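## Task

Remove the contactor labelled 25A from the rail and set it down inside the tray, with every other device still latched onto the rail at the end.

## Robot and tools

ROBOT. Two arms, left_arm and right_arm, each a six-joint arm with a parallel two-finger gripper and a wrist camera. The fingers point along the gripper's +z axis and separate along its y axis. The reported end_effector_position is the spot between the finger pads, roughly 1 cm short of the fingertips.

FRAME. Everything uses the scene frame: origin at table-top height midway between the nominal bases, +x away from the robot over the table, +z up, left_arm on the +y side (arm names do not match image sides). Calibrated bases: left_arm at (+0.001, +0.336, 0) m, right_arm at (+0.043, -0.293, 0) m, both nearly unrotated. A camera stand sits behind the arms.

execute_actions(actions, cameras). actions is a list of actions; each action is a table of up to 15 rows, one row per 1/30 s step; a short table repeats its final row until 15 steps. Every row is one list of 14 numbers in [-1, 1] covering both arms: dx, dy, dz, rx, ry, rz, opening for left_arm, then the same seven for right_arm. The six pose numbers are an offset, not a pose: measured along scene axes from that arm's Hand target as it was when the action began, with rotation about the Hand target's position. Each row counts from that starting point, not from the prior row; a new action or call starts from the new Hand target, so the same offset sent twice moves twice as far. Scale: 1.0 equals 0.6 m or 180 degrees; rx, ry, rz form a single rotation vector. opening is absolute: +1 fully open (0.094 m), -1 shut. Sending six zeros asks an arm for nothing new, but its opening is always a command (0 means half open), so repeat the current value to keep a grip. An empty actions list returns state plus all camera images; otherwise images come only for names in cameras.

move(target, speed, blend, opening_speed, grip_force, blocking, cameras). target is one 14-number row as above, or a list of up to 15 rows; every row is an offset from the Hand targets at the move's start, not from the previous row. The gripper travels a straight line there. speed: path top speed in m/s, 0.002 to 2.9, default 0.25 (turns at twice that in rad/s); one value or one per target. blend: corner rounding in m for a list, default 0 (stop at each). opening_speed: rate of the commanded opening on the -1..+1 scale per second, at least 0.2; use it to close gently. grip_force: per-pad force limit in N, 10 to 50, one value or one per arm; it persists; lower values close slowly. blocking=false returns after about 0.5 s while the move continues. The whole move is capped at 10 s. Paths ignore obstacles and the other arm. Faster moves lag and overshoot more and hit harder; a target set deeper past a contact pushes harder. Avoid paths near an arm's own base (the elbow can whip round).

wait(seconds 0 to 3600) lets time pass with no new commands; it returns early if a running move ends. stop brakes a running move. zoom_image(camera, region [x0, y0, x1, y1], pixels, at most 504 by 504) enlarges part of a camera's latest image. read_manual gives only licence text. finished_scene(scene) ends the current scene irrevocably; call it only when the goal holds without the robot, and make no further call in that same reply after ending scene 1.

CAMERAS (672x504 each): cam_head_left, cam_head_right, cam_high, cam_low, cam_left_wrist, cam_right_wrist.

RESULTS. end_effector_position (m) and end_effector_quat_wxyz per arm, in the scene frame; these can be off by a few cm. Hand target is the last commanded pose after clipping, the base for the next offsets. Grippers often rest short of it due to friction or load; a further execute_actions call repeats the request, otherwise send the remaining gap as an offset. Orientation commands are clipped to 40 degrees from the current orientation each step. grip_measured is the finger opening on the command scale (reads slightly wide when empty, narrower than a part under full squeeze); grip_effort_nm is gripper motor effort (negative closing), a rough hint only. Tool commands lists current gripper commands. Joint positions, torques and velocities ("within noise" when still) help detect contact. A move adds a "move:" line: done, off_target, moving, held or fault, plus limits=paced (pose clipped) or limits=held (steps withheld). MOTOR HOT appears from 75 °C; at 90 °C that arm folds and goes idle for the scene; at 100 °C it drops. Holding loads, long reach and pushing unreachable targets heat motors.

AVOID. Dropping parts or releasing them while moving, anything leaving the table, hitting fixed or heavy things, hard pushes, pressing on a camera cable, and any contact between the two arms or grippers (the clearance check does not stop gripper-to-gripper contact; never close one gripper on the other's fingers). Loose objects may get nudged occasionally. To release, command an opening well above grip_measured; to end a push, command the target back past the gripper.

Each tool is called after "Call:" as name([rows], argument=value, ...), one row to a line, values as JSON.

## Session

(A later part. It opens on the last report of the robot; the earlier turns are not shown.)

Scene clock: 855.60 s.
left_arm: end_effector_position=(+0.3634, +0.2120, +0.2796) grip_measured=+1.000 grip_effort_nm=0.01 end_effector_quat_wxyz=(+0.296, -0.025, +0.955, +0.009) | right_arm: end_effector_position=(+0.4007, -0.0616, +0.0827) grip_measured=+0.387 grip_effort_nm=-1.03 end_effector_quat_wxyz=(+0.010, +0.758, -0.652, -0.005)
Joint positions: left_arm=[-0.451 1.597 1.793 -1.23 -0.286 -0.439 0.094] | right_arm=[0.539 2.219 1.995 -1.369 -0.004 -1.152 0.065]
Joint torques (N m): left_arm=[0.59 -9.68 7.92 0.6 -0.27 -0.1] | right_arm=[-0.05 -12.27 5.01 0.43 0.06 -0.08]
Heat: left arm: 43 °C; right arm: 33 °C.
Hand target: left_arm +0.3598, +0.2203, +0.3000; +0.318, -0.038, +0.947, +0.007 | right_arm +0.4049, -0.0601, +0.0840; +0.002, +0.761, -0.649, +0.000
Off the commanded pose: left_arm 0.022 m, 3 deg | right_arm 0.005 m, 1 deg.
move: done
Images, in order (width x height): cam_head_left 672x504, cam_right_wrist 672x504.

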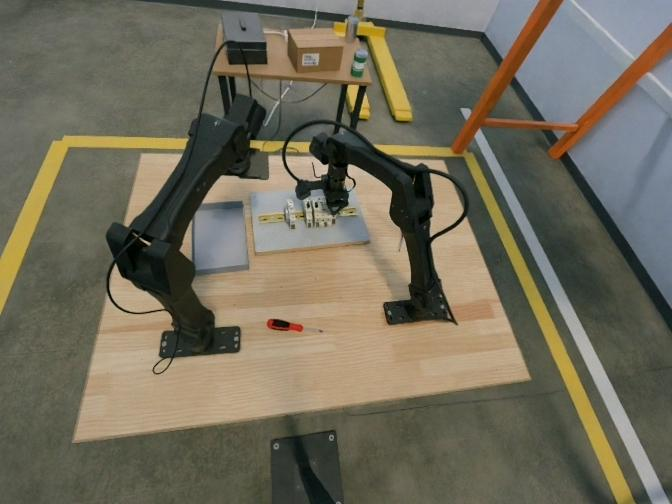

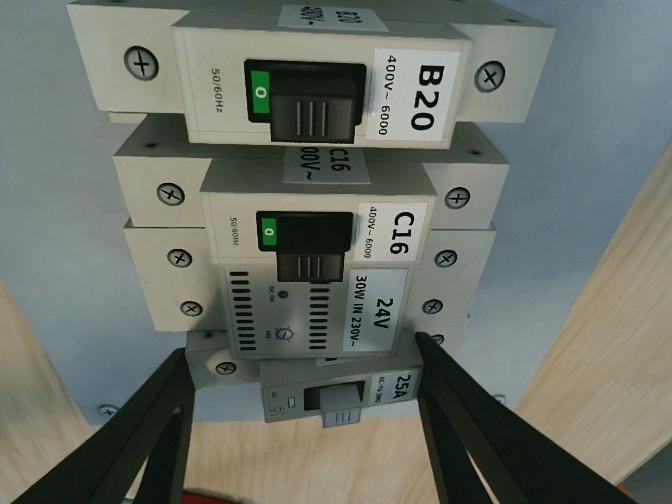

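Call:
move([
  [0, 0, 0, 0, 0, 0, 1, 0, 0, 0, 0, 0, 0, 0.95],
  [0, 0, 0, 0, 0, 0, 1, 0.005, 0, 0.016, 0, 0, 0, 0.95],
], speed=0.1, cameras=["cam_right_wrist"])

Scene clock: 868.70 s.
left_arm: end_effector_position=(+0.3634, +0.2120, +0.2796) grip_measured=+1.000 grip_effort_nm=0.01 end_effector_quat_wxyz=(+0.296, -0.025, +0.955, +0.009) | right_arm: end_effector_position=(+0.4026, -0.0616, +0.0887) grip_measured=+0.948 grip_effort_nm=0.11 end_effector_quat_wxyz=(+0.008, +0.760, -0.650, -0.001)
Joint positions: left_arm=[-0.451 1.597 1.793 -1.23 -0.286 -0.439 0.094] | right_arm=[0.539 2.219 2.019 -1.387 0.002 -1.156 0.092]
Joint torques (N m): left_arm=[0.73 -9.61 7.87 0.59 -0.23 -0.09] | right_arm=[-0.4 -11.32 7.77 0.17 0 -0.09]
Heat: left arm: 43 °C; right arm: 33 °C.
Hand target: left_arm +0.3598, +0.2203, +0.3000; +0.318, -0.038, +0.947, +0.007 | right_arm +0.4080, -0.0600, +0.0937; +0.002, +0.761, -0.649, +0.000
Off the commanded pose: left_arm 0.022 m, 3 deg | right_arm 0.007 m, 1 deg.
move: done

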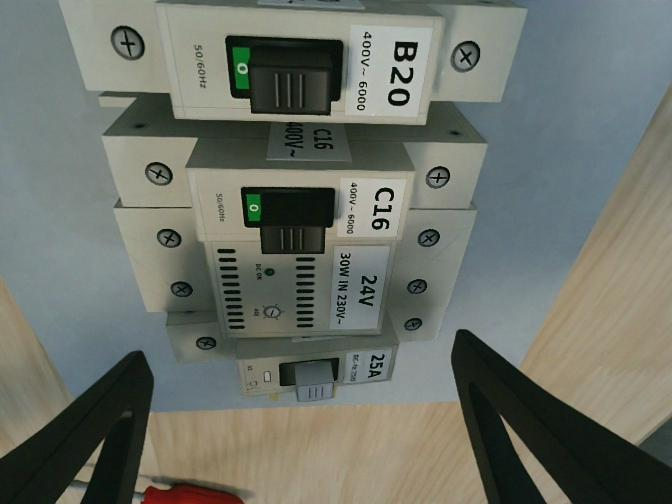

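Call:
move([
  [0, 0, 0, 0, 0, 0, 1, 0.0083, -0.0025, 0.005, 0, 0, 0, 0.95],
  [0, 0, 0, 0, 0, 0, 1, 0.0083, -0.0025, 0.005, 0, 0, 0, 0.0],
], speed=0.1, opening_speed=0.6, cameras=["cam_right_wrist"])

Scene clock: 891.53 s.
left_arm: end_effector_position=(+0.3634, +0.2120, +0.2796) grip_measured=+1.000 grip_effort_nm=0.01 end_effector_quat_wxyz=(+0.296, -0.025, +0.955, +0.009) | right_arm: end_effector_position=(+0.4075, -0.0622, +0.0993) grip_measured=+0.003 grip_effort_nm=-0.11 end_effector_quat_wxyz=(-0.001, +0.760, -0.650, +0.001)
Joint positions: left_arm=[-0.451 1.597 1.793 -1.23 -0.286 -0.439 0.094] | right_arm=[0.532 2.219 2.061 -1.411 0.002 -1.165 0.047]
Joint torques (N m): left_arm=[0.7 -9.54 7.98 0.56 -0.26 -0.08] | right_arm=[-0.49 -9.92 7.8 0.2 0 -0.08]
Heat: left arm: 43 °C; right arm: 33 °C.
Hand target: left_arm +0.3598, +0.2203, +0.3000; +0.318, -0.038, +0.947, +0.007 | right_arm +0.4129, -0.0614, +0.0966; +0.002, +0.761, -0.649, +0.000
Off the commanded pose: left_arm 0.022 m, 3 deg | right_arm 0.006 m, 0 deg.
move: done

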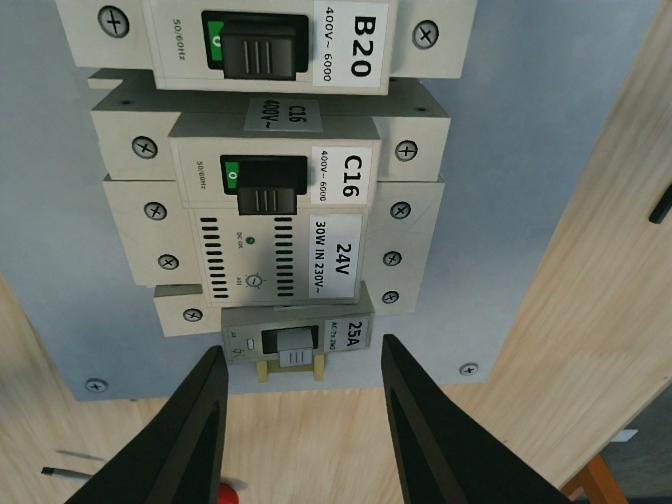

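Call:
move([
  [0, 0, 0, 0, 0, 0, 1, 0, 0, 0, 0, 0, 0, 0.17],
  [0, 0, 0, 0, 0, 0, 1, -0.0033, 0, -0.016, 0, 0, 0, 0.17],
], speed=0.1, cameras=["cam_right_wrist"])

Scene clock: 901.27 s.
left_arm: end_effector_position=(+0.3634, +0.2120, +0.2796) grip_measured=+1.000 grip_effort_nm=0.01 end_effector_quat_wxyz=(+0.296, -0.025, +0.955, +0.009) | right_arm: end_effector_position=(+0.4097, -0.0609, +0.0976) grip_measured=+0.168 grip_effort_nm=0.11 end_effector_quat_wxyz=(-0.005, +0.760, -0.650, +0.003)
Joint positions: left_arm=[-0.451 1.597 1.793 -1.23 -0.286 -0.439 0.094] | right_arm=[0.532 2.219 2.054 -1.394 0.002 -1.165 0.055]
Joint torques (N m): left_arm=[0.69 -9.63 7.86 0.59 -0.27 -0.09] | right_arm=[-0.31 -10.74 4.03 0.49 0 -0.06]
Heat: left arm: 43 °C; right arm: 34 °C.
Hand target: left_arm +0.3598, +0.2203, +0.3000; +0.318, -0.038, +0.947, +0.007 | right_arm +0.4109, -0.0614, +0.0870; +0.002, +0.761, -0.649, +0.000
Off the commanded pose: left_arm 0.022 m, 3 deg | right_arm 0.011 m, 1 deg.
move: off_target (right_arm)

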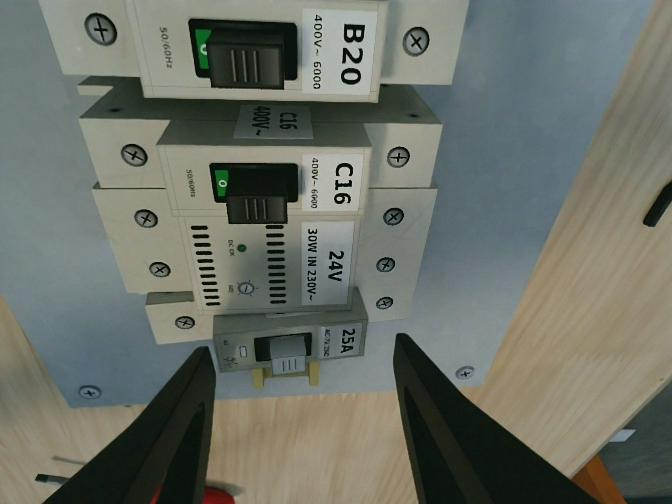

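Call:
move(target=[0, 0, 0, 0, 0, 0, 1, -0.0075, 0, 0.003, 0, 0, 0, 0.17], speed=0.1, cameras=["cam_right_wrist"])

Scene clock: 912.13 s.
left_arm: end_effector_position=(+0.3634, +0.2120, +0.2796) grip_measured=+1.000 grip_effort_nm=0.00 end_effector_quat_wxyz=(+0.296, -0.025, +0.955, +0.009) | right_arm: end_effector_position=(+0.4064, -0.0629, +0.0922) grip_measured=+0.168 grip_effort_nm=0.11 end_effector_quat_wxyz=(+0.003, +0.760, -0.650, +0.000)
Joint positions: left_arm=[-0.451 1.597 1.793 -1.23 -0.286 -0.439 0.094] | right_arm=[0.532 2.219 2.033 -1.39 0.002 -1.165 0.055]
Joint torques (N m): left_arm=[0.64 -9.63 7.73 0.58 -0.26 -0.08] | right_arm=[0.16 -12.04 4 0.45 0 -0.02]
Heat: left arm: 43 °C; right arm: 33 °C.
Hand target: left_arm +0.3598, +0.2203, +0.3000; +0.318, -0.038, +0.947, +0.007 | right_arm +0.4064, -0.0615, +0.0888; +0.002, +0.761, -0.649, +0.000
Off the commanded pose: left_arm 0.022 m, 3 deg | right_arm 0.004 m, 0 deg.
move: done

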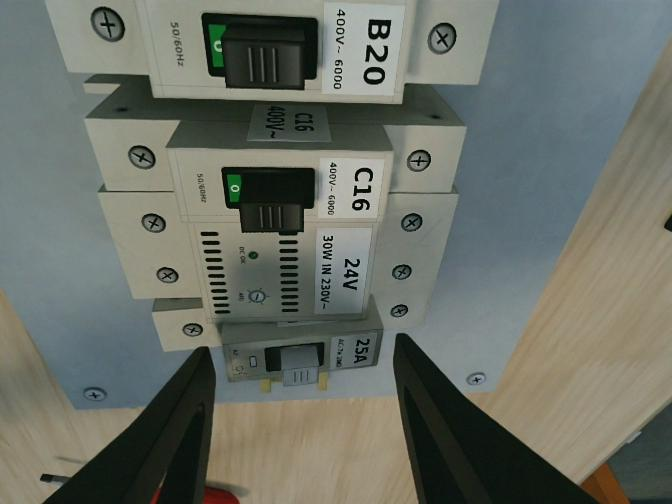

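Call:
move([
  [0, 0, 0, 0, 0, 0, 1, 0, 0.001, -0.0083, 0, 0, 0, 0.17],
  [0, 0, 0, 0, 0, 0, 1, 0, 0.001, -0.0083, 0, 0, 0, -0.08],
], speed=0.1, opening_speed=0.4, cameras=["cam_right_wrist"])

Scene clock: 924.93 s.
left_arm: end_effector_position=(+0.3634, +0.2120, +0.2796) grip_measured=+1.000 grip_effort_nm=0.01 end_effector_quat_wxyz=(+0.296, -0.025, +0.955, +0.009) | right_arm: end_effector_position=(+0.4068, -0.0626, +0.0875) grip_measured=-0.052 grip_effort_nm=-0.90 end_effector_quat_wxyz=(+0.002, +0.760, -0.650, +0.000)
Joint positions: left_arm=[-0.451 1.597 1.793 -1.23 -0.286 -0.439 0.094] | right_arm=[0.532 2.219 2.014 -1.37 0.002 -1.165 0.045]
Joint torques (N m): left_arm=[0.61 -9.5 7.88 0.57 -0.25 -0.07] | right_arm=[0.31 -12 4.03 0.45 0 0.01]
Heat: left arm: 43 °C; right arm: 33 °C.
Hand target: left_arm +0.3598, +0.2203, +0.3000; +0.318, -0.038, +0.947, +0.007 | right_arm +0.4064, -0.0608, +0.0838; +0.002, +0.761, -0.649, +0.000
Off the commanded pose: left_arm 0.022 m, 3 deg | right_arm 0.004 m, 0 deg.
move: done

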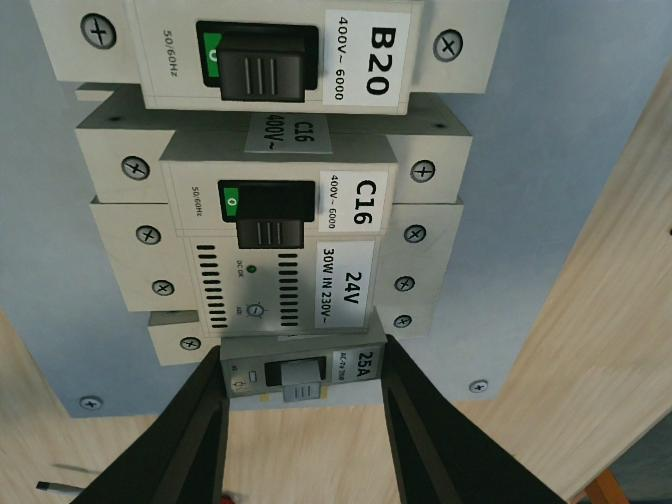

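Call:
move([
  [0, 0, 0, 0, 0, 0, 1, 0, 0, 0, 0, 0, 0, -0.25],
  [0, 0, 0, 0, 0, 0, 1, 0.005, -0.033, 0.0, 0, 0, 0, -0.25],
], speed=0.05, opening_speed=0.4, cameras=["cam_right_wrist", "cam_head_left"])

Call:
zoom_image(camera="cam_head_left", region=[270, 150, 380, 240])

Scene clock: 942.47 s.
left_arm: end_effector_position=(+0.3634, +0.2120, +0.2796) grip_measured=+1.000 grip_effort_nm=0.00 end_effector_quat_wxyz=(+0.296, -0.025, +0.955, +0.009) | right_arm: end_effector_position=(+0.4081, -0.0667, +0.0865) grip_measured=-0.055 grip_effort_nm=-1.03 end_effector_quat_wxyz=(-0.007, +0.759, -0.651, -0.011)
Joint positions: left_arm=[-0.451 1.597 1.793 -1.23 -0.286 -0.439 0.094] | right_arm=[0.511 2.199 1.978 -1.342 -0.025 -1.183 0.044]
Joint torques (N m): left_arm=[0.62 -9.69 7.91 0.59 -0.25 -0.07] | right_arm=[-1.58 -13.04 2.51 0.38 0.28 -0.25]
Heat: left arm: 43 °C; right arm: 34 °C.
Hand target: left_arm +0.3598, +0.2203, +0.3000; +0.318, -0.038, +0.947, +0.007 | right_arm +0.4094, -0.0806, +0.0840; +0.001, +0.761, -0.649, +0.000
Off the commanded pose: left_arm 0.022 m, 3 deg | right_arm 0.014 m, 2 deg.
move: off_target (right_arm)
Images, in order (width x height): cam_head_left 672x504, cam_right_wrist 672x504.

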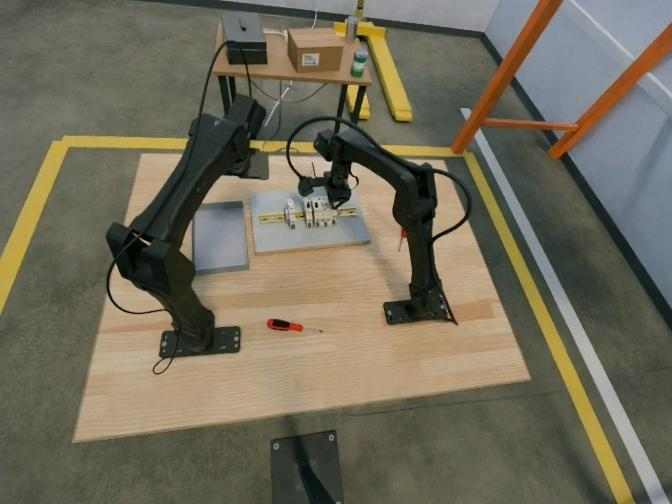

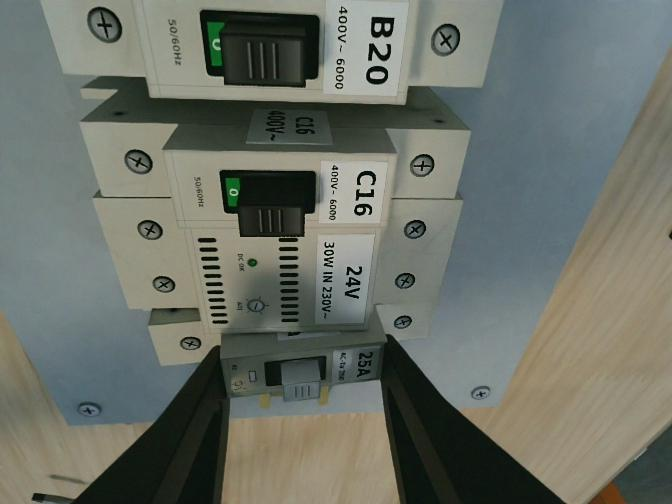

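Scaled by 4.582 from the camera's image (finer frame: 960x720).

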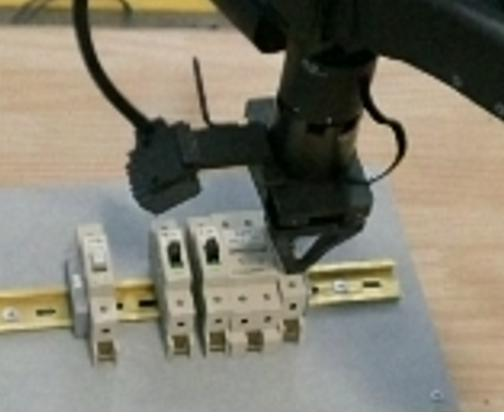

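Call:
move(target=[0, 0, 0, 0, 0, 0, 1, 0.008, -0.05, 0.0, 0, 0, 0, -0.25], speed=0.05, cameras=["cam_right_wrist", "cam_head_left"])

Call:
zoom_image(camera="cam_head_left", region=[270, 150, 380, 240])

Scene clock: 956.00 s.
left_arm: end_effector_position=(+0.3634, +0.2120, +0.2796) grip_measured=+1.000 grip_effort_nm=0.01 end_effector_quat_wxyz=(+0.296, -0.025, +0.955, +0.009) | right_arm: end_effector_position=(+0.4082, -0.0691, +0.0867) grip_measured=-0.055 grip_effort_nm=-1.03 end_effector_quat_wxyz=(-0.035, +0.758, -0.650, -0.050)
Joint positions: left_arm=[-0.451 1.597 1.793 -1.23 -0.286 -0.439 0.094] | right_arm=[0.467 2.165 1.92 -1.295 -0.118 -1.224 0.044]
Joint torques (N m): left_arm=[0.58 -9.58 7.86 0.58 -0.28 -0.09] | right_arm=[-3.54 -13.27 2.48 0.1 1.28 -0.47]
Heat: left arm: 44 °C; right arm: 37 °C.
Hand target: left_arm +0.3598, +0.2203, +0.3000; +0.318, -0.038, +0.947, +0.007 | right_arm +0.4143, -0.1107, +0.0840; +0.001, +0.761, -0.649, +0.000
Off the commanded pose: left_arm 0.022 m, 3 deg | right_arm 0.042 m, 7 deg.
move: off_target (right_arm)
Images, in order (width x height): cam_head_left 672x504, cam_right_wrist 672x504.

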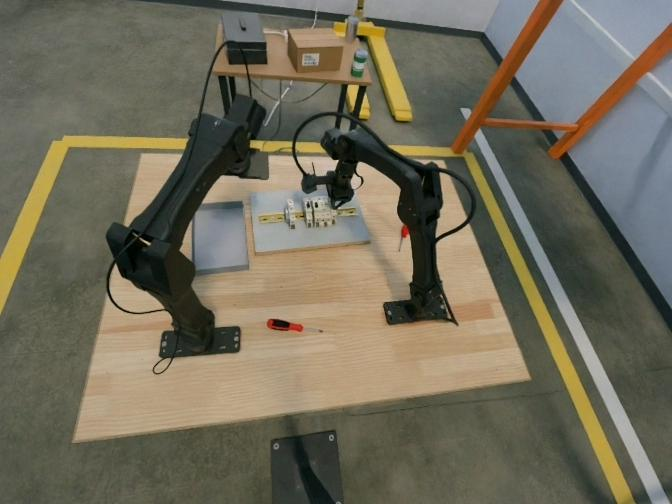

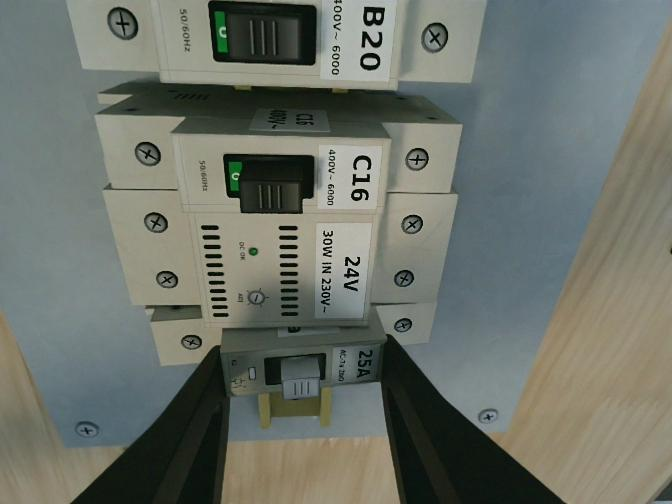

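Scaled by 4.582 from the camera's image (finer frame: 960x720).

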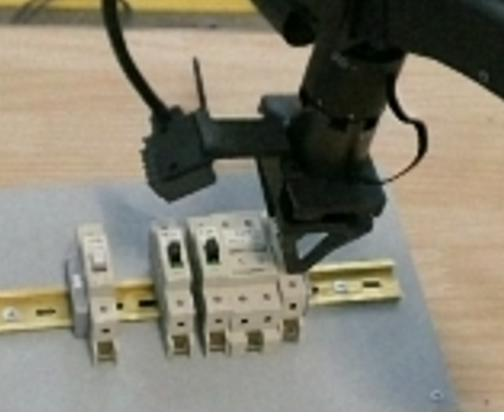

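Call:
move([
  [-0.1997, -0.2672, -0.2667, 0.0201, -0.1537, 0.0205, 1, -0.0132, 0.0832, 0, 0, 0, 0, -0.25],
  [-0.0997, -0.4772, -0.3917, 0.0201, -0.1537, 0.0205, 1, -0.0132, 0.0832, 0, 0, 0, 0, -0.25],
], speed=0.15, cameras=["cam_left_wrist", "cam_head_left", "cam_right_wrist"])

Call:
zoom_image(camera="cam_left_wrist", region=[200, 100, 500, 350])

Scene clock: 1004.37 s.
left_arm: end_effector_position=(+0.2947, -0.0659, +0.0721) grip_measured=+1.000 grip_effort_nm=0.00 end_effector_quat_wxyz=(+0.532, -0.059, +0.844, +0.024) | right_arm: end_effector_position=(+0.4056, -0.0631, +0.0875) grip_measured=-0.056 grip_effort_nm=-1.03 end_effector_quat_wxyz=(-0.009, +0.758, -0.652, -0.002)
Joint positions: left_arm=[-1.253 2.258 1.579 -0.522 -1.089 -1.183 0.094] | right_arm=[0.528 2.189 1.965 -1.331 -0.009 -1.163 0.044]
Joint torques (N m): left_arm=[0.62 -9.65 7.51 0.32 -0.51 0.01] | right_arm=[0.64 -9.7 7.53 0.13 0.12 -0.01]
Heat: left arm: 43 °C; right arm: 42 °C.
Hand target: left_arm +0.2999, -0.0662, +0.0652; +0.536, -0.058, +0.842, +0.037 | right_arm +0.4063, -0.0607, +0.0838; +0.002, +0.761, -0.649, +0.000
Off the commanded pose: left_arm 0.009 m, 2 deg | right_arm 0.004 m, 1 deg.
move: done
Images, in order (width x height): cam_head_left 672x504, cam_left_wrist 672x504, cam_right_wrist 672x504.

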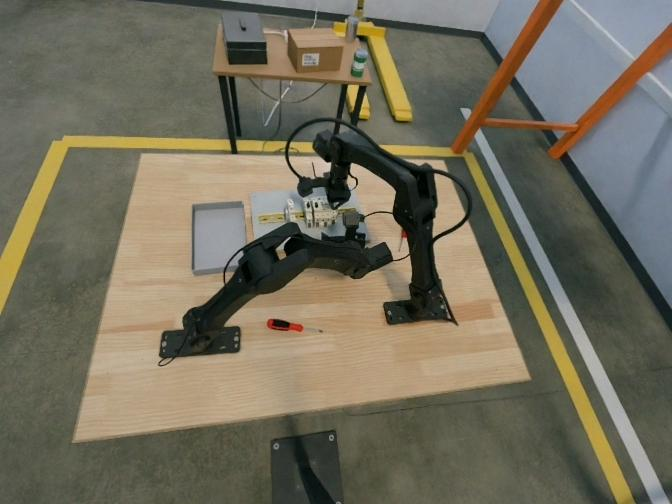

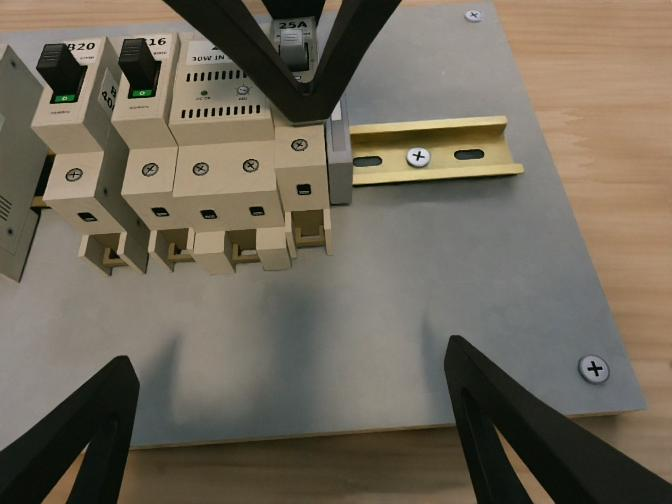

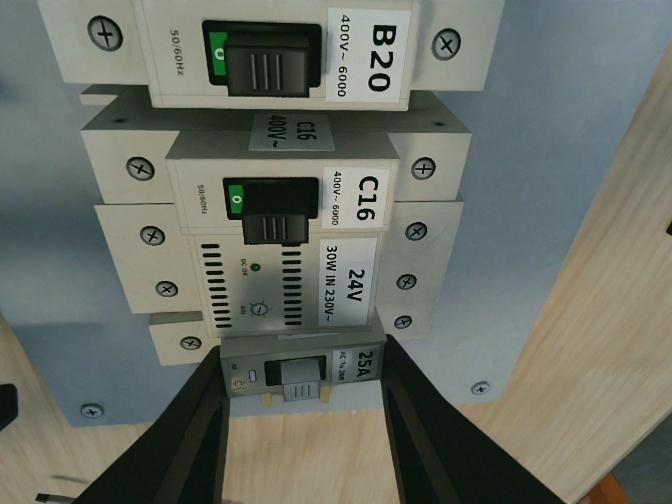

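Scaled by 1.680 from the camera's image (finer frame: 960x720).

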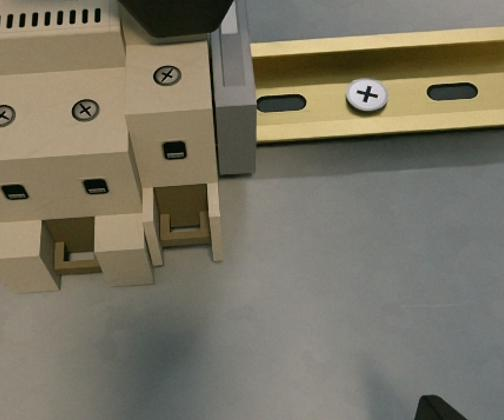

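Call:
move(target=[0, 0, 0, 0, 0, 0, 1, 0.01, 0.0, 0.0667, 0, 0.06, 0, -0.3], speed=0.05, cameras=["cam_left_wrist", "cam_right_wrist"])

Call:
zoom_image(camera="cam_left_wrist", region=[200, 100, 500, 350])

Scene clock: 1054.40 s.
left_arm: end_effector_position=(+0.2947, -0.0660, +0.0721) grip_measured=+1.000 grip_effort_nm=0.01 end_effector_quat_wxyz=(+0.532, -0.059, +0.844, +0.024) | right_arm: end_effector_position=(+0.4107, -0.0632, +0.0911) grip_measured=-0.056 grip_effort_nm=-1.03 end_effector_quat_wxyz=(+0.024, +0.756, -0.652, -0.046)
Joint positions: left_arm=[-1.253 2.259 1.58 -0.522 -1.089 -1.183 0.094] | right_arm=[0.495 2.331 2.211 -1.527 -0.072 -1.195 0.044]
Joint torques (N m): left_arm=[0.65 -9.62 7.53 0.32 -0.53 0.04] | right_arm=[-0.55 -15.69 10.04 -0.36 -0.28 -0.11]
Heat: left arm: 43 °C; right arm: 38 °C.
Hand target: left_arm +0.2999, -0.0662, +0.0651; +0.536, -0.058, +0.842, +0.037 | right_arm +0.4123, -0.0607, +0.1239; +0.063, +0.757, -0.646, -0.072
Off the commanded pose: left_arm 0.009 m, 2 deg | right_arm 0.033 m, 5 deg.
joint sent to its limit (right arm) — joint 4 (wrist pitch), lower limit. The joint targets are off in orientation, not in position.
move: off_target (right_arm)

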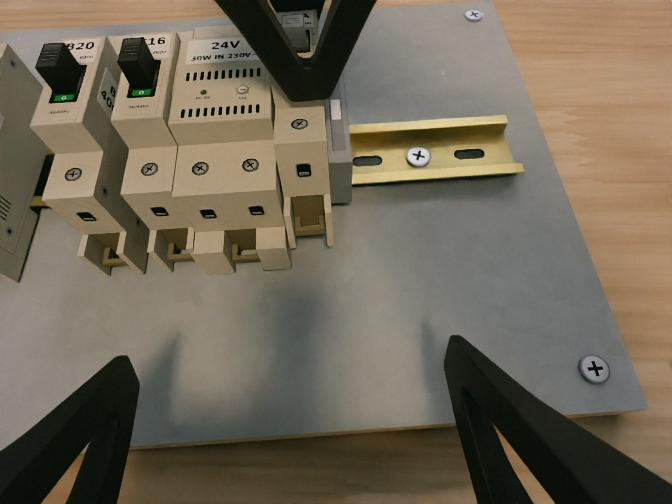

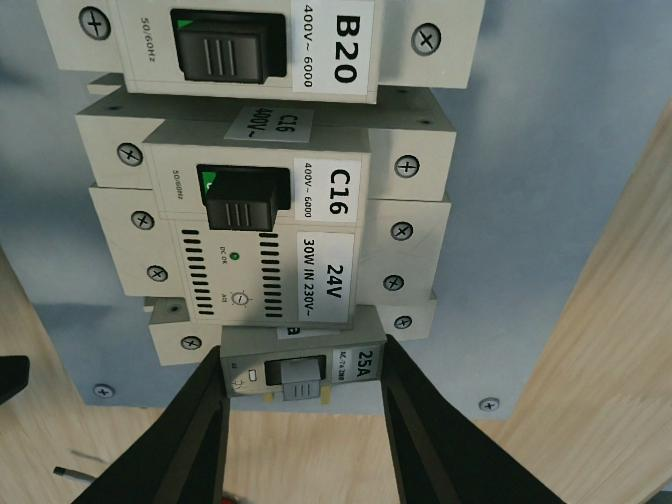

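Scaled by 1.680 from the camera's image (finer frame: 960x720).

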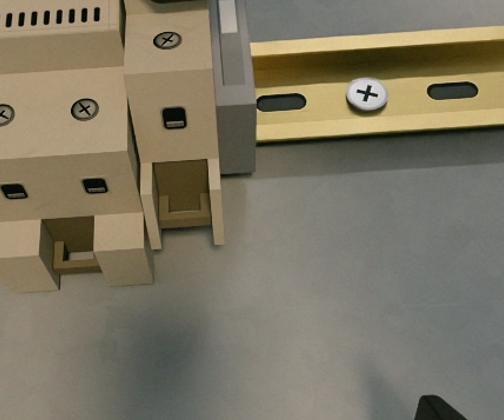

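Call:
execute_actions(actions=[])

Call:
zoom_image(camera="cam_head_left", region=[270, 150, 380, 240])

Call:
zoom_image(camera="cam_head_right", region=[280, 150, 390, 240])

Call:
zoom_image(camera="cam_high", region=[340, 170, 440, 290])

Call:
zoom_image(camera="cam_low", region=[280, 220, 360, 280])

Scene clock: 1084.97 s.
left_arm: end_effector_position=(+0.2947, -0.0660, +0.0721) grip_measured=+1.000 grip_effort_nm=0.01 end_effector_quat_wxyz=(+0.532, -0.059, +0.844, +0.024) | right_arm: end_effector_position=(+0.4107, -0.0632, +0.0911) grip_measured=-0.056 grip_effort_nm=-1.03 end_effector_quat_wxyz=(+0.024, +0.756, -0.652, -0.046)
Joint positions: left_arm=[-1.253 2.259 1.58 -0.522 -1.089 -1.183 0.094] | right_arm=[0.495 2.331 2.211 -1.527 -0.072 -1.196 0.044]
Joint velocities: within noise
Joint torques (N m): left_arm=[0.65 -9.62 7.43 0.36 -0.5 0] | right_arm=[-0.54 -15.73 10.04 -0.36 -0.28 -0.11]
Heat: left arm: 44 °C; right arm: 38 °C.
Hand target: left_arm +0.2999, -0.0662, +0.0651; +0.536, -0.058, +0.842, +0.037 | right_arm +0.4123, -0.0607, +0.1239; +0.063, +0.757, -0.646, -0.072
Tool commands: left_gripper/opening=+1.0 right_gripper/opening=-0.3
Off the commanded pose: left_arm 0.009 m, 2 deg | right_arm 0.033 m, 5 deg.

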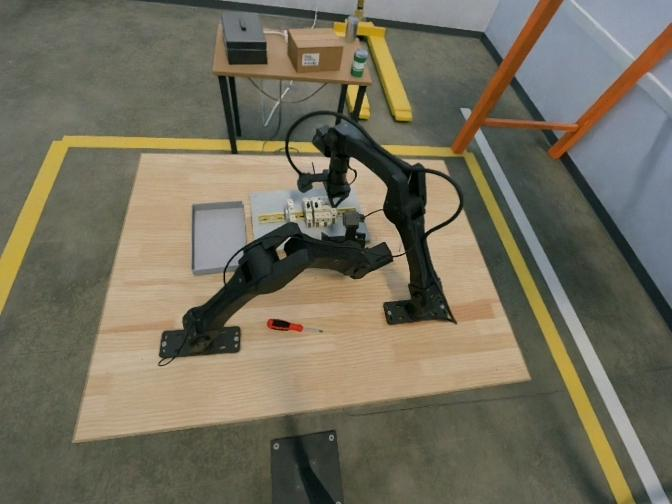

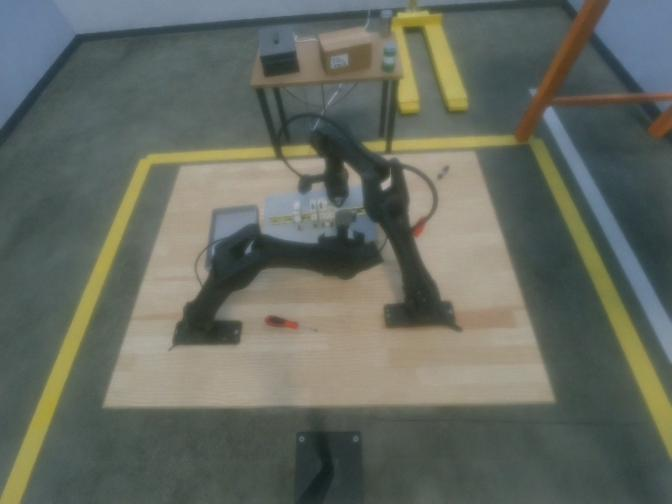

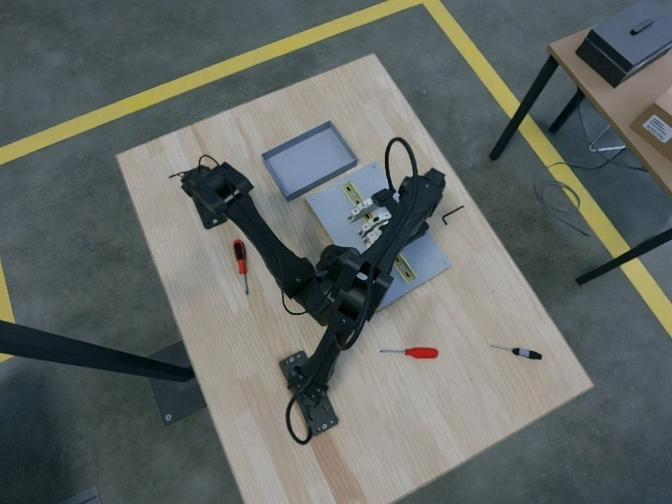

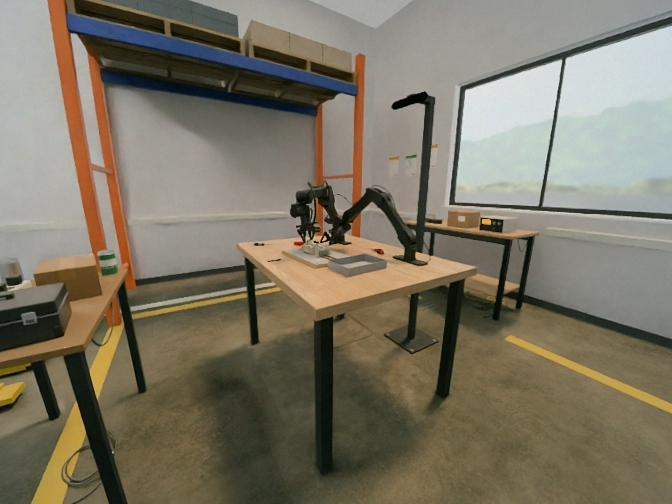

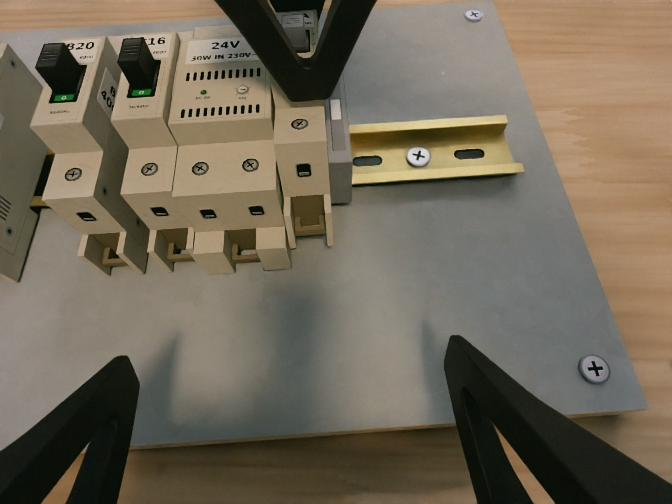

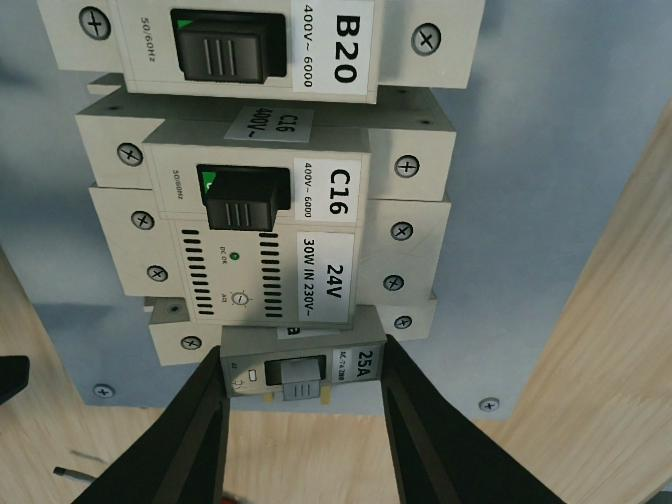

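Scaled by 4.582 from the camera's image (finer frame: 960x720).

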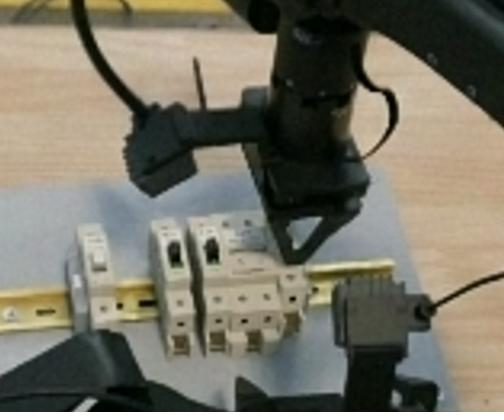

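Scaled by 4.582 from the camera's image (finer frame: 960x720).

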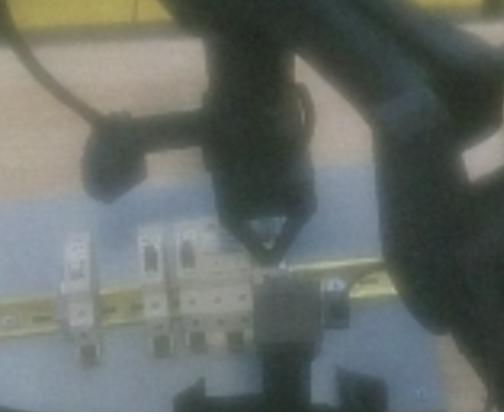

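Scaled by 4.200 from the camera's image (finer frame: 960x720).

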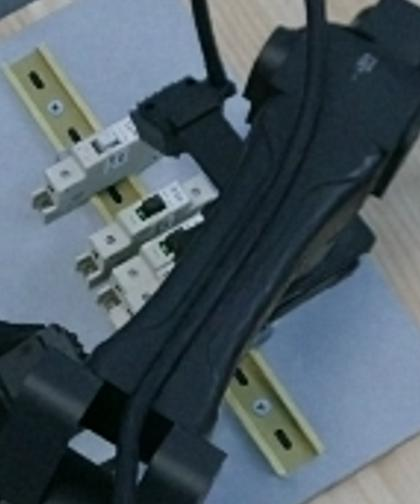

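Scaled by 6.300 from the camera's image (finer frame: 960x720).

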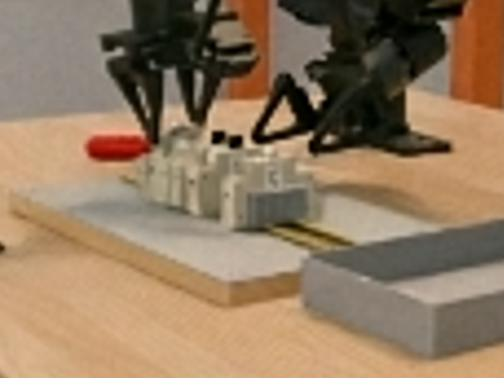

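Call:
move(target=[0, 0, 0, 0, 0, 0, 1, 0.01, 0.0, 0.05, 0, 0.0, 0, -0.3], speed=0.05, cameras=["cam_left_wrist", "cam_right_wrist"])

Scene clock: 1101.27 s.
left_arm: end_effector_position=(+0.2947, -0.0660, +0.0721) grip_measured=+1.000 grip_effort_nm=0.01 end_effector_quat_wxyz=(+0.532, -0.059, +0.844, +0.024) | right_arm: end_effector_position=(+0.4123, -0.0653, +0.0915) grip_measured=-0.056 grip_effort_nm=-1.03 end_effector_quat_wxyz=(+0.023, +0.755, -0.654, -0.047)
Joint positions: left_arm=[-1.253 2.259 1.58 -0.522 -1.089 -1.183 0.094] | right_arm=[0.489 2.331 2.213 -1.528 -0.073 -1.196 0.044]
Joint torques (N m): left_arm=[0.76 -9.65 7.46 0.33 -0.5 0.01] | right_arm=[-0.58 -20.41 11.45 -0.34 -0.28 -0.11]
Heat: left arm: 44 °C; right arm: 39 °C.
Hand target: left_arm +0.2999, -0.0662, +0.0651; +0.536, -0.058, +0.842, +0.037 | right_arm +0.4184, -0.0608, +0.1539; +0.063, +0.757, -0.646, -0.072
Off the commanded pose: left_arm 0.009 m, 2 deg | right_arm 0.063 m, 5 deg.
joint sent to its limit (right arm) — joint 4 (wrist pitch), lower limit. The joint targets are off in position and orientation.
move: off_target (right_arm)

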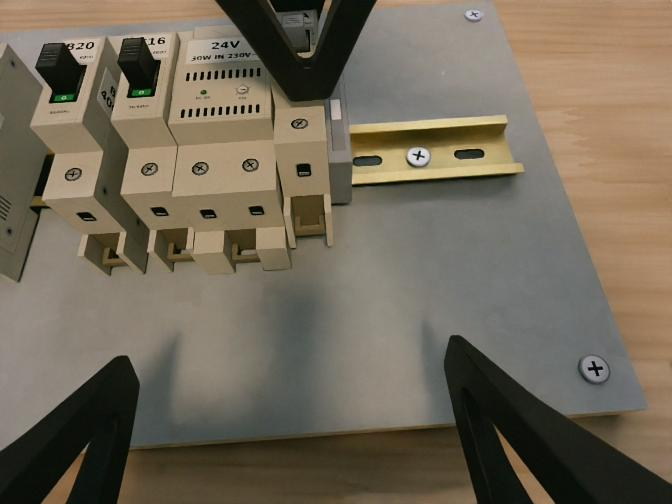

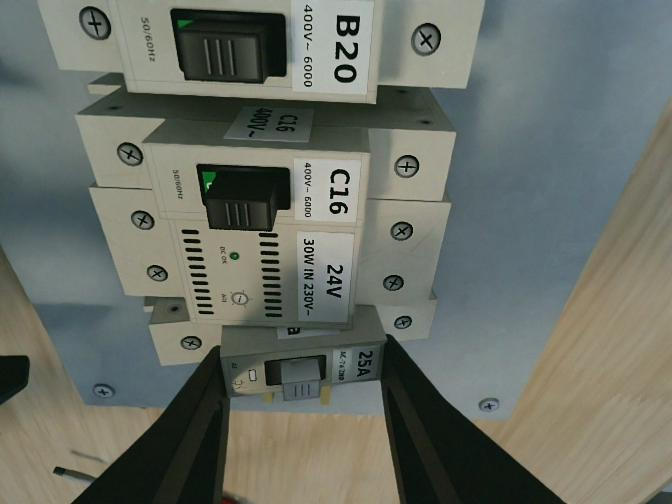

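Call:
move([
  [0, 0, 0, 0, 0, 0, 1, 0.0, 0.0, -0.09, 0, 0, 0, -0.3],
  [0, 0, 0, 0, 0, 0, 1, 0.04, 0.004, -0.09, 0, 0, 0, -0.3],
], speed=0.05, cameras=["cam_left_wrist", "cam_right_wrist"])

Scene clock: 1128.10 s.
left_arm: end_effector_position=(+0.2947, -0.0660, +0.0721) grip_measured=+1.000 grip_effort_nm=0.01 end_effector_quat_wxyz=(+0.532, -0.059, +0.844, +0.024) | right_arm: end_effector_position=(+0.4375, -0.0609, +0.0996) grip_measured=-0.056 grip_effort_nm=-1.03 end_effector_quat_wxyz=(-0.004, +0.757, -0.652, -0.040)
Joint positions: left_arm=[-1.253 2.259 1.58 -0.522 -1.089 -1.183 0.094] | right_arm=[0.468 2.408 2.385 -1.568 -0.078 -1.222 0.044]
Joint torques (N m): left_arm=[0.51 -9.72 7.47 0.32 -0.52 0.04] | right_arm=[-0.47 -11.49 7.97 0.17 -0.19 -0.1]
Heat: left arm: 44 °C; right arm: 42 °C.
Hand target: left_arm +0.2999, -0.0662, +0.0651; +0.536, -0.058, +0.842, +0.037 | right_arm +0.4423, -0.0583, +0.0999; +0.063, +0.757, -0.646, -0.072
Off the commanded pose: left_arm 0.009 m, 2 deg | right_arm 0.005 m, 8 deg.
joint sent to its limit (right arm) — joint 4 (wrist pitch), lower limit. The joint targets are off in orientation, not in position.
move: off_target (right_arm)

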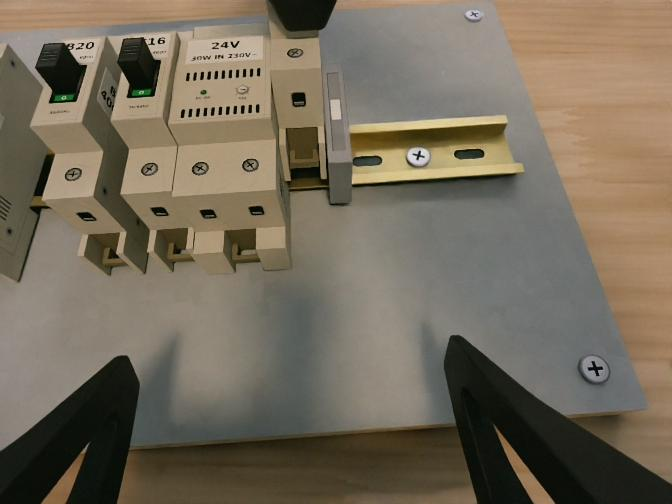

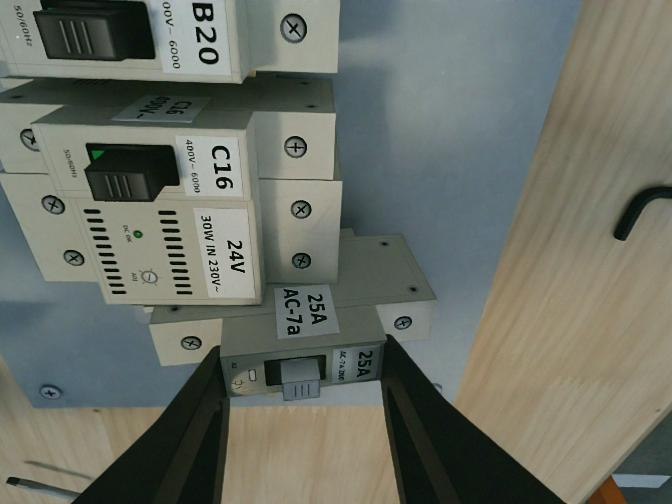

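Call:
move(target=[-0.083, 0.81, 0.225, 0, 0, 0, 1, 0.0, 0.0, 0.167, 0.12, -0.019, -0.036, -0.3], speed=0.2, cameras=["cam_left_wrist", "cam_right_wrist", "cam_head_left"])

Scene clock: 1223.57 s.
left_arm: end_effector_position=(+0.2497, +0.4207, +0.1899) grip_measured=+1.000 grip_effort_nm=0.01 end_effector_quat_wxyz=(+0.530, -0.064, +0.845, +0.038) | right_arm: end_effector_position=(+0.4410, -0.0623, +0.1498) grip_measured=-0.058 grip_effort_nm=-1.03 end_effector_quat_wxyz=(-0.103, +0.708, -0.680, -0.158)
Joint positions: left_arm=[0.606 0.562 0.49 -0.42 0.396 0.2 0.094] | right_arm=[0.348 2.321 2.385 -1.575 -0.376 -1.222 0.044]
Joint torques (N m): left_arm=[0.66 0.61 8.96 1.07 0.26 0.01] | right_arm=[-0.51 -19.59 7.69 0.38 -0.61 0]
Heat: left arm: 43 °C; right arm: 41 °C.
Hand target: left_arm +0.2500, +0.4198, +0.2001; +0.536, -0.058, +0.842, +0.037 | right_arm +0.4423, -0.0585, +0.2002; -0.104, +0.720, -0.665, -0.173
Off the commanded pose: left_arm 0.010 m, 1 deg | right_arm 0.051 m, 3 deg.
joint sent to its limit (right arm) — joint 4 (wrist pitch), lower limit. The joint targets are off in orientation, not in position.
move: off_target (right_arm)
Images, in order (width x height): cam_head_left 672x504, cam_left_wrist 672x504, cam_right_wrist 672x504.

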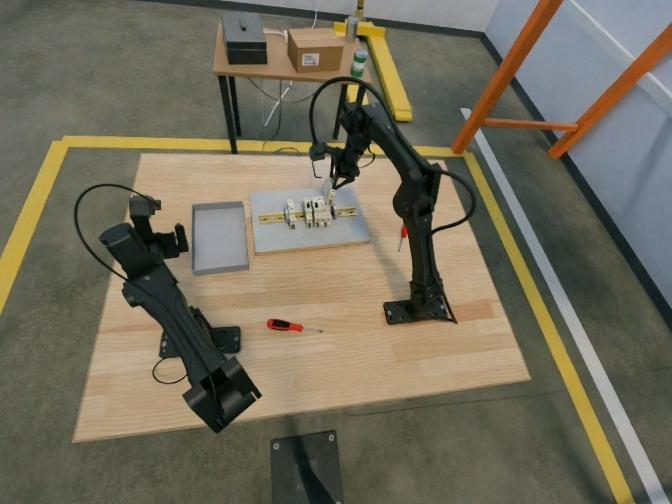

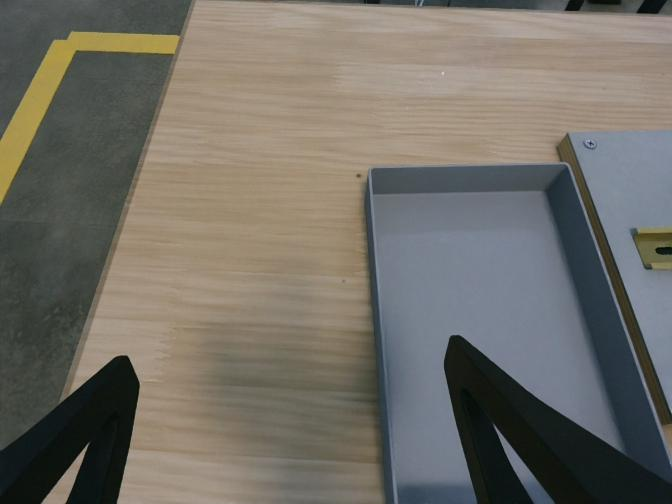

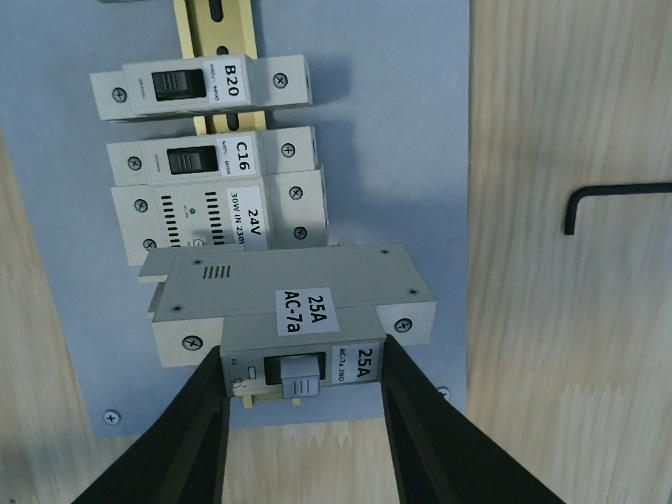

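Call:
zoom_image(camera="cam_head_left", region=[270, 140, 400, 250])

Call:
execute_actions([
  [[0,0,0,0,0,0,1,0,0,0,0,0,0,-0.3]],
], cameras=["cam_right_wrist", "cam_high"])

Scaled by 3.877 from the camera's image (finer frame: 960x720).

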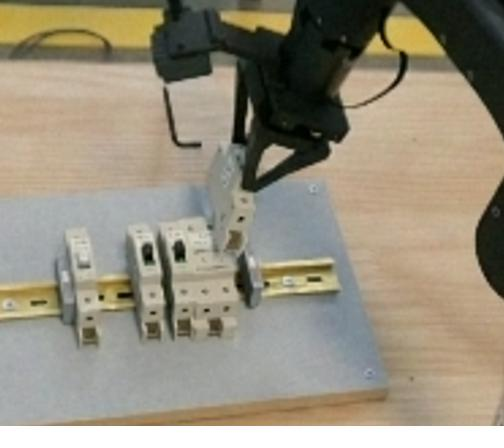

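Scene clock: 1240.23 s.
left_arm: end_effector_position=(+0.2498, +0.4206, +0.1898) grip_measured=+1.000 grip_effort_nm=0.01 end_effector_quat_wxyz=(+0.530, -0.064, +0.845, +0.038) | right_arm: end_effector_position=(+0.4410, -0.0623, +0.1498) grip_measured=-0.058 grip_effort_nm=-1.04 end_effector_quat_wxyz=(-0.103, +0.708, -0.680, -0.158)
Joint positions: left_arm=[0.606 0.562 0.49 -0.42 0.397 0.2 0.094] | right_arm=[0.348 2.321 2.385 -1.575 -0.376 -1.222 0.044]
Joint torques (N m): left_arm=[0.69 0.7 9.17 1.1 0.3 0.05] | right_arm=[-0.53 -19.59 7.69 0.38 -0.6 0.01]
Heat: left arm: 44 °C; right arm: 45 °C.
Hand target: left_arm +0.2501, +0.4199, +0.2000; +0.536, -0.059, +0.842, +0.037 | right_arm +0.4423, -0.0585, +0.2002; -0.104, +0.720, -0.665, -0.172
Off the commanded pose: left_arm 0.010 m, 1 deg | right_arm 0.051 m, 3 deg.
joint sent to its limit (right arm) — joint 4 (wrist pitch), lower limit. The joint targets are off in orientation, not in position.
Step readings (end_effector_position of left_arm | right_arm):
0: (+0.2497, +0.4206, +0.1899) | (+0.4410, -0.0623, +0.1498)
1: (+0.2497, +0.4206, +0.1899) | (+0.4410, -0.0623, +0.1498)
2: (+0.2497, +0.4206, +0.1899) | (+0.4410, -0.0623, +0.1498)
4: (+0.2497, +0.4206, +0.1899) | (+0.4410, -0.0623, +0.1498)
8: (+0.2498, +0.4206, +0.1898) | (+0.4410, -0.0623, +0.1498)
15: (+0.2498, +0.4206, +0.1898) | (+0.4410, -0.0623, +0.1498)
Images, in order (width x height): cam_high 672x504, cam_right_wrist 672x504.

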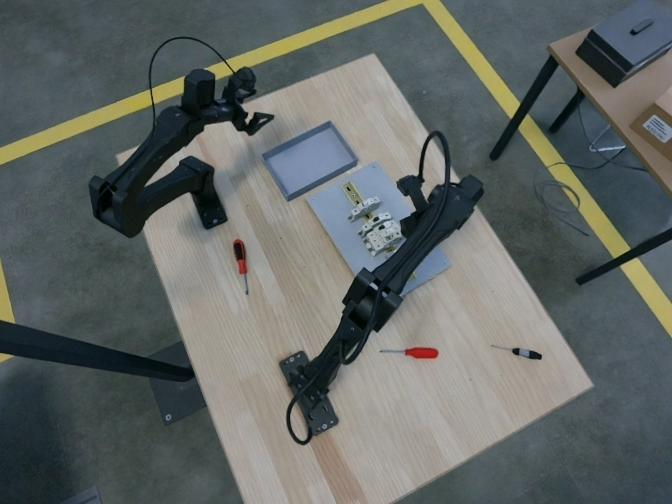

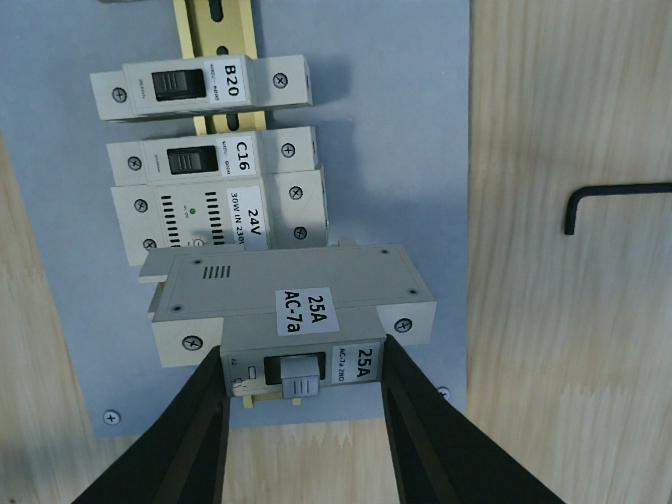

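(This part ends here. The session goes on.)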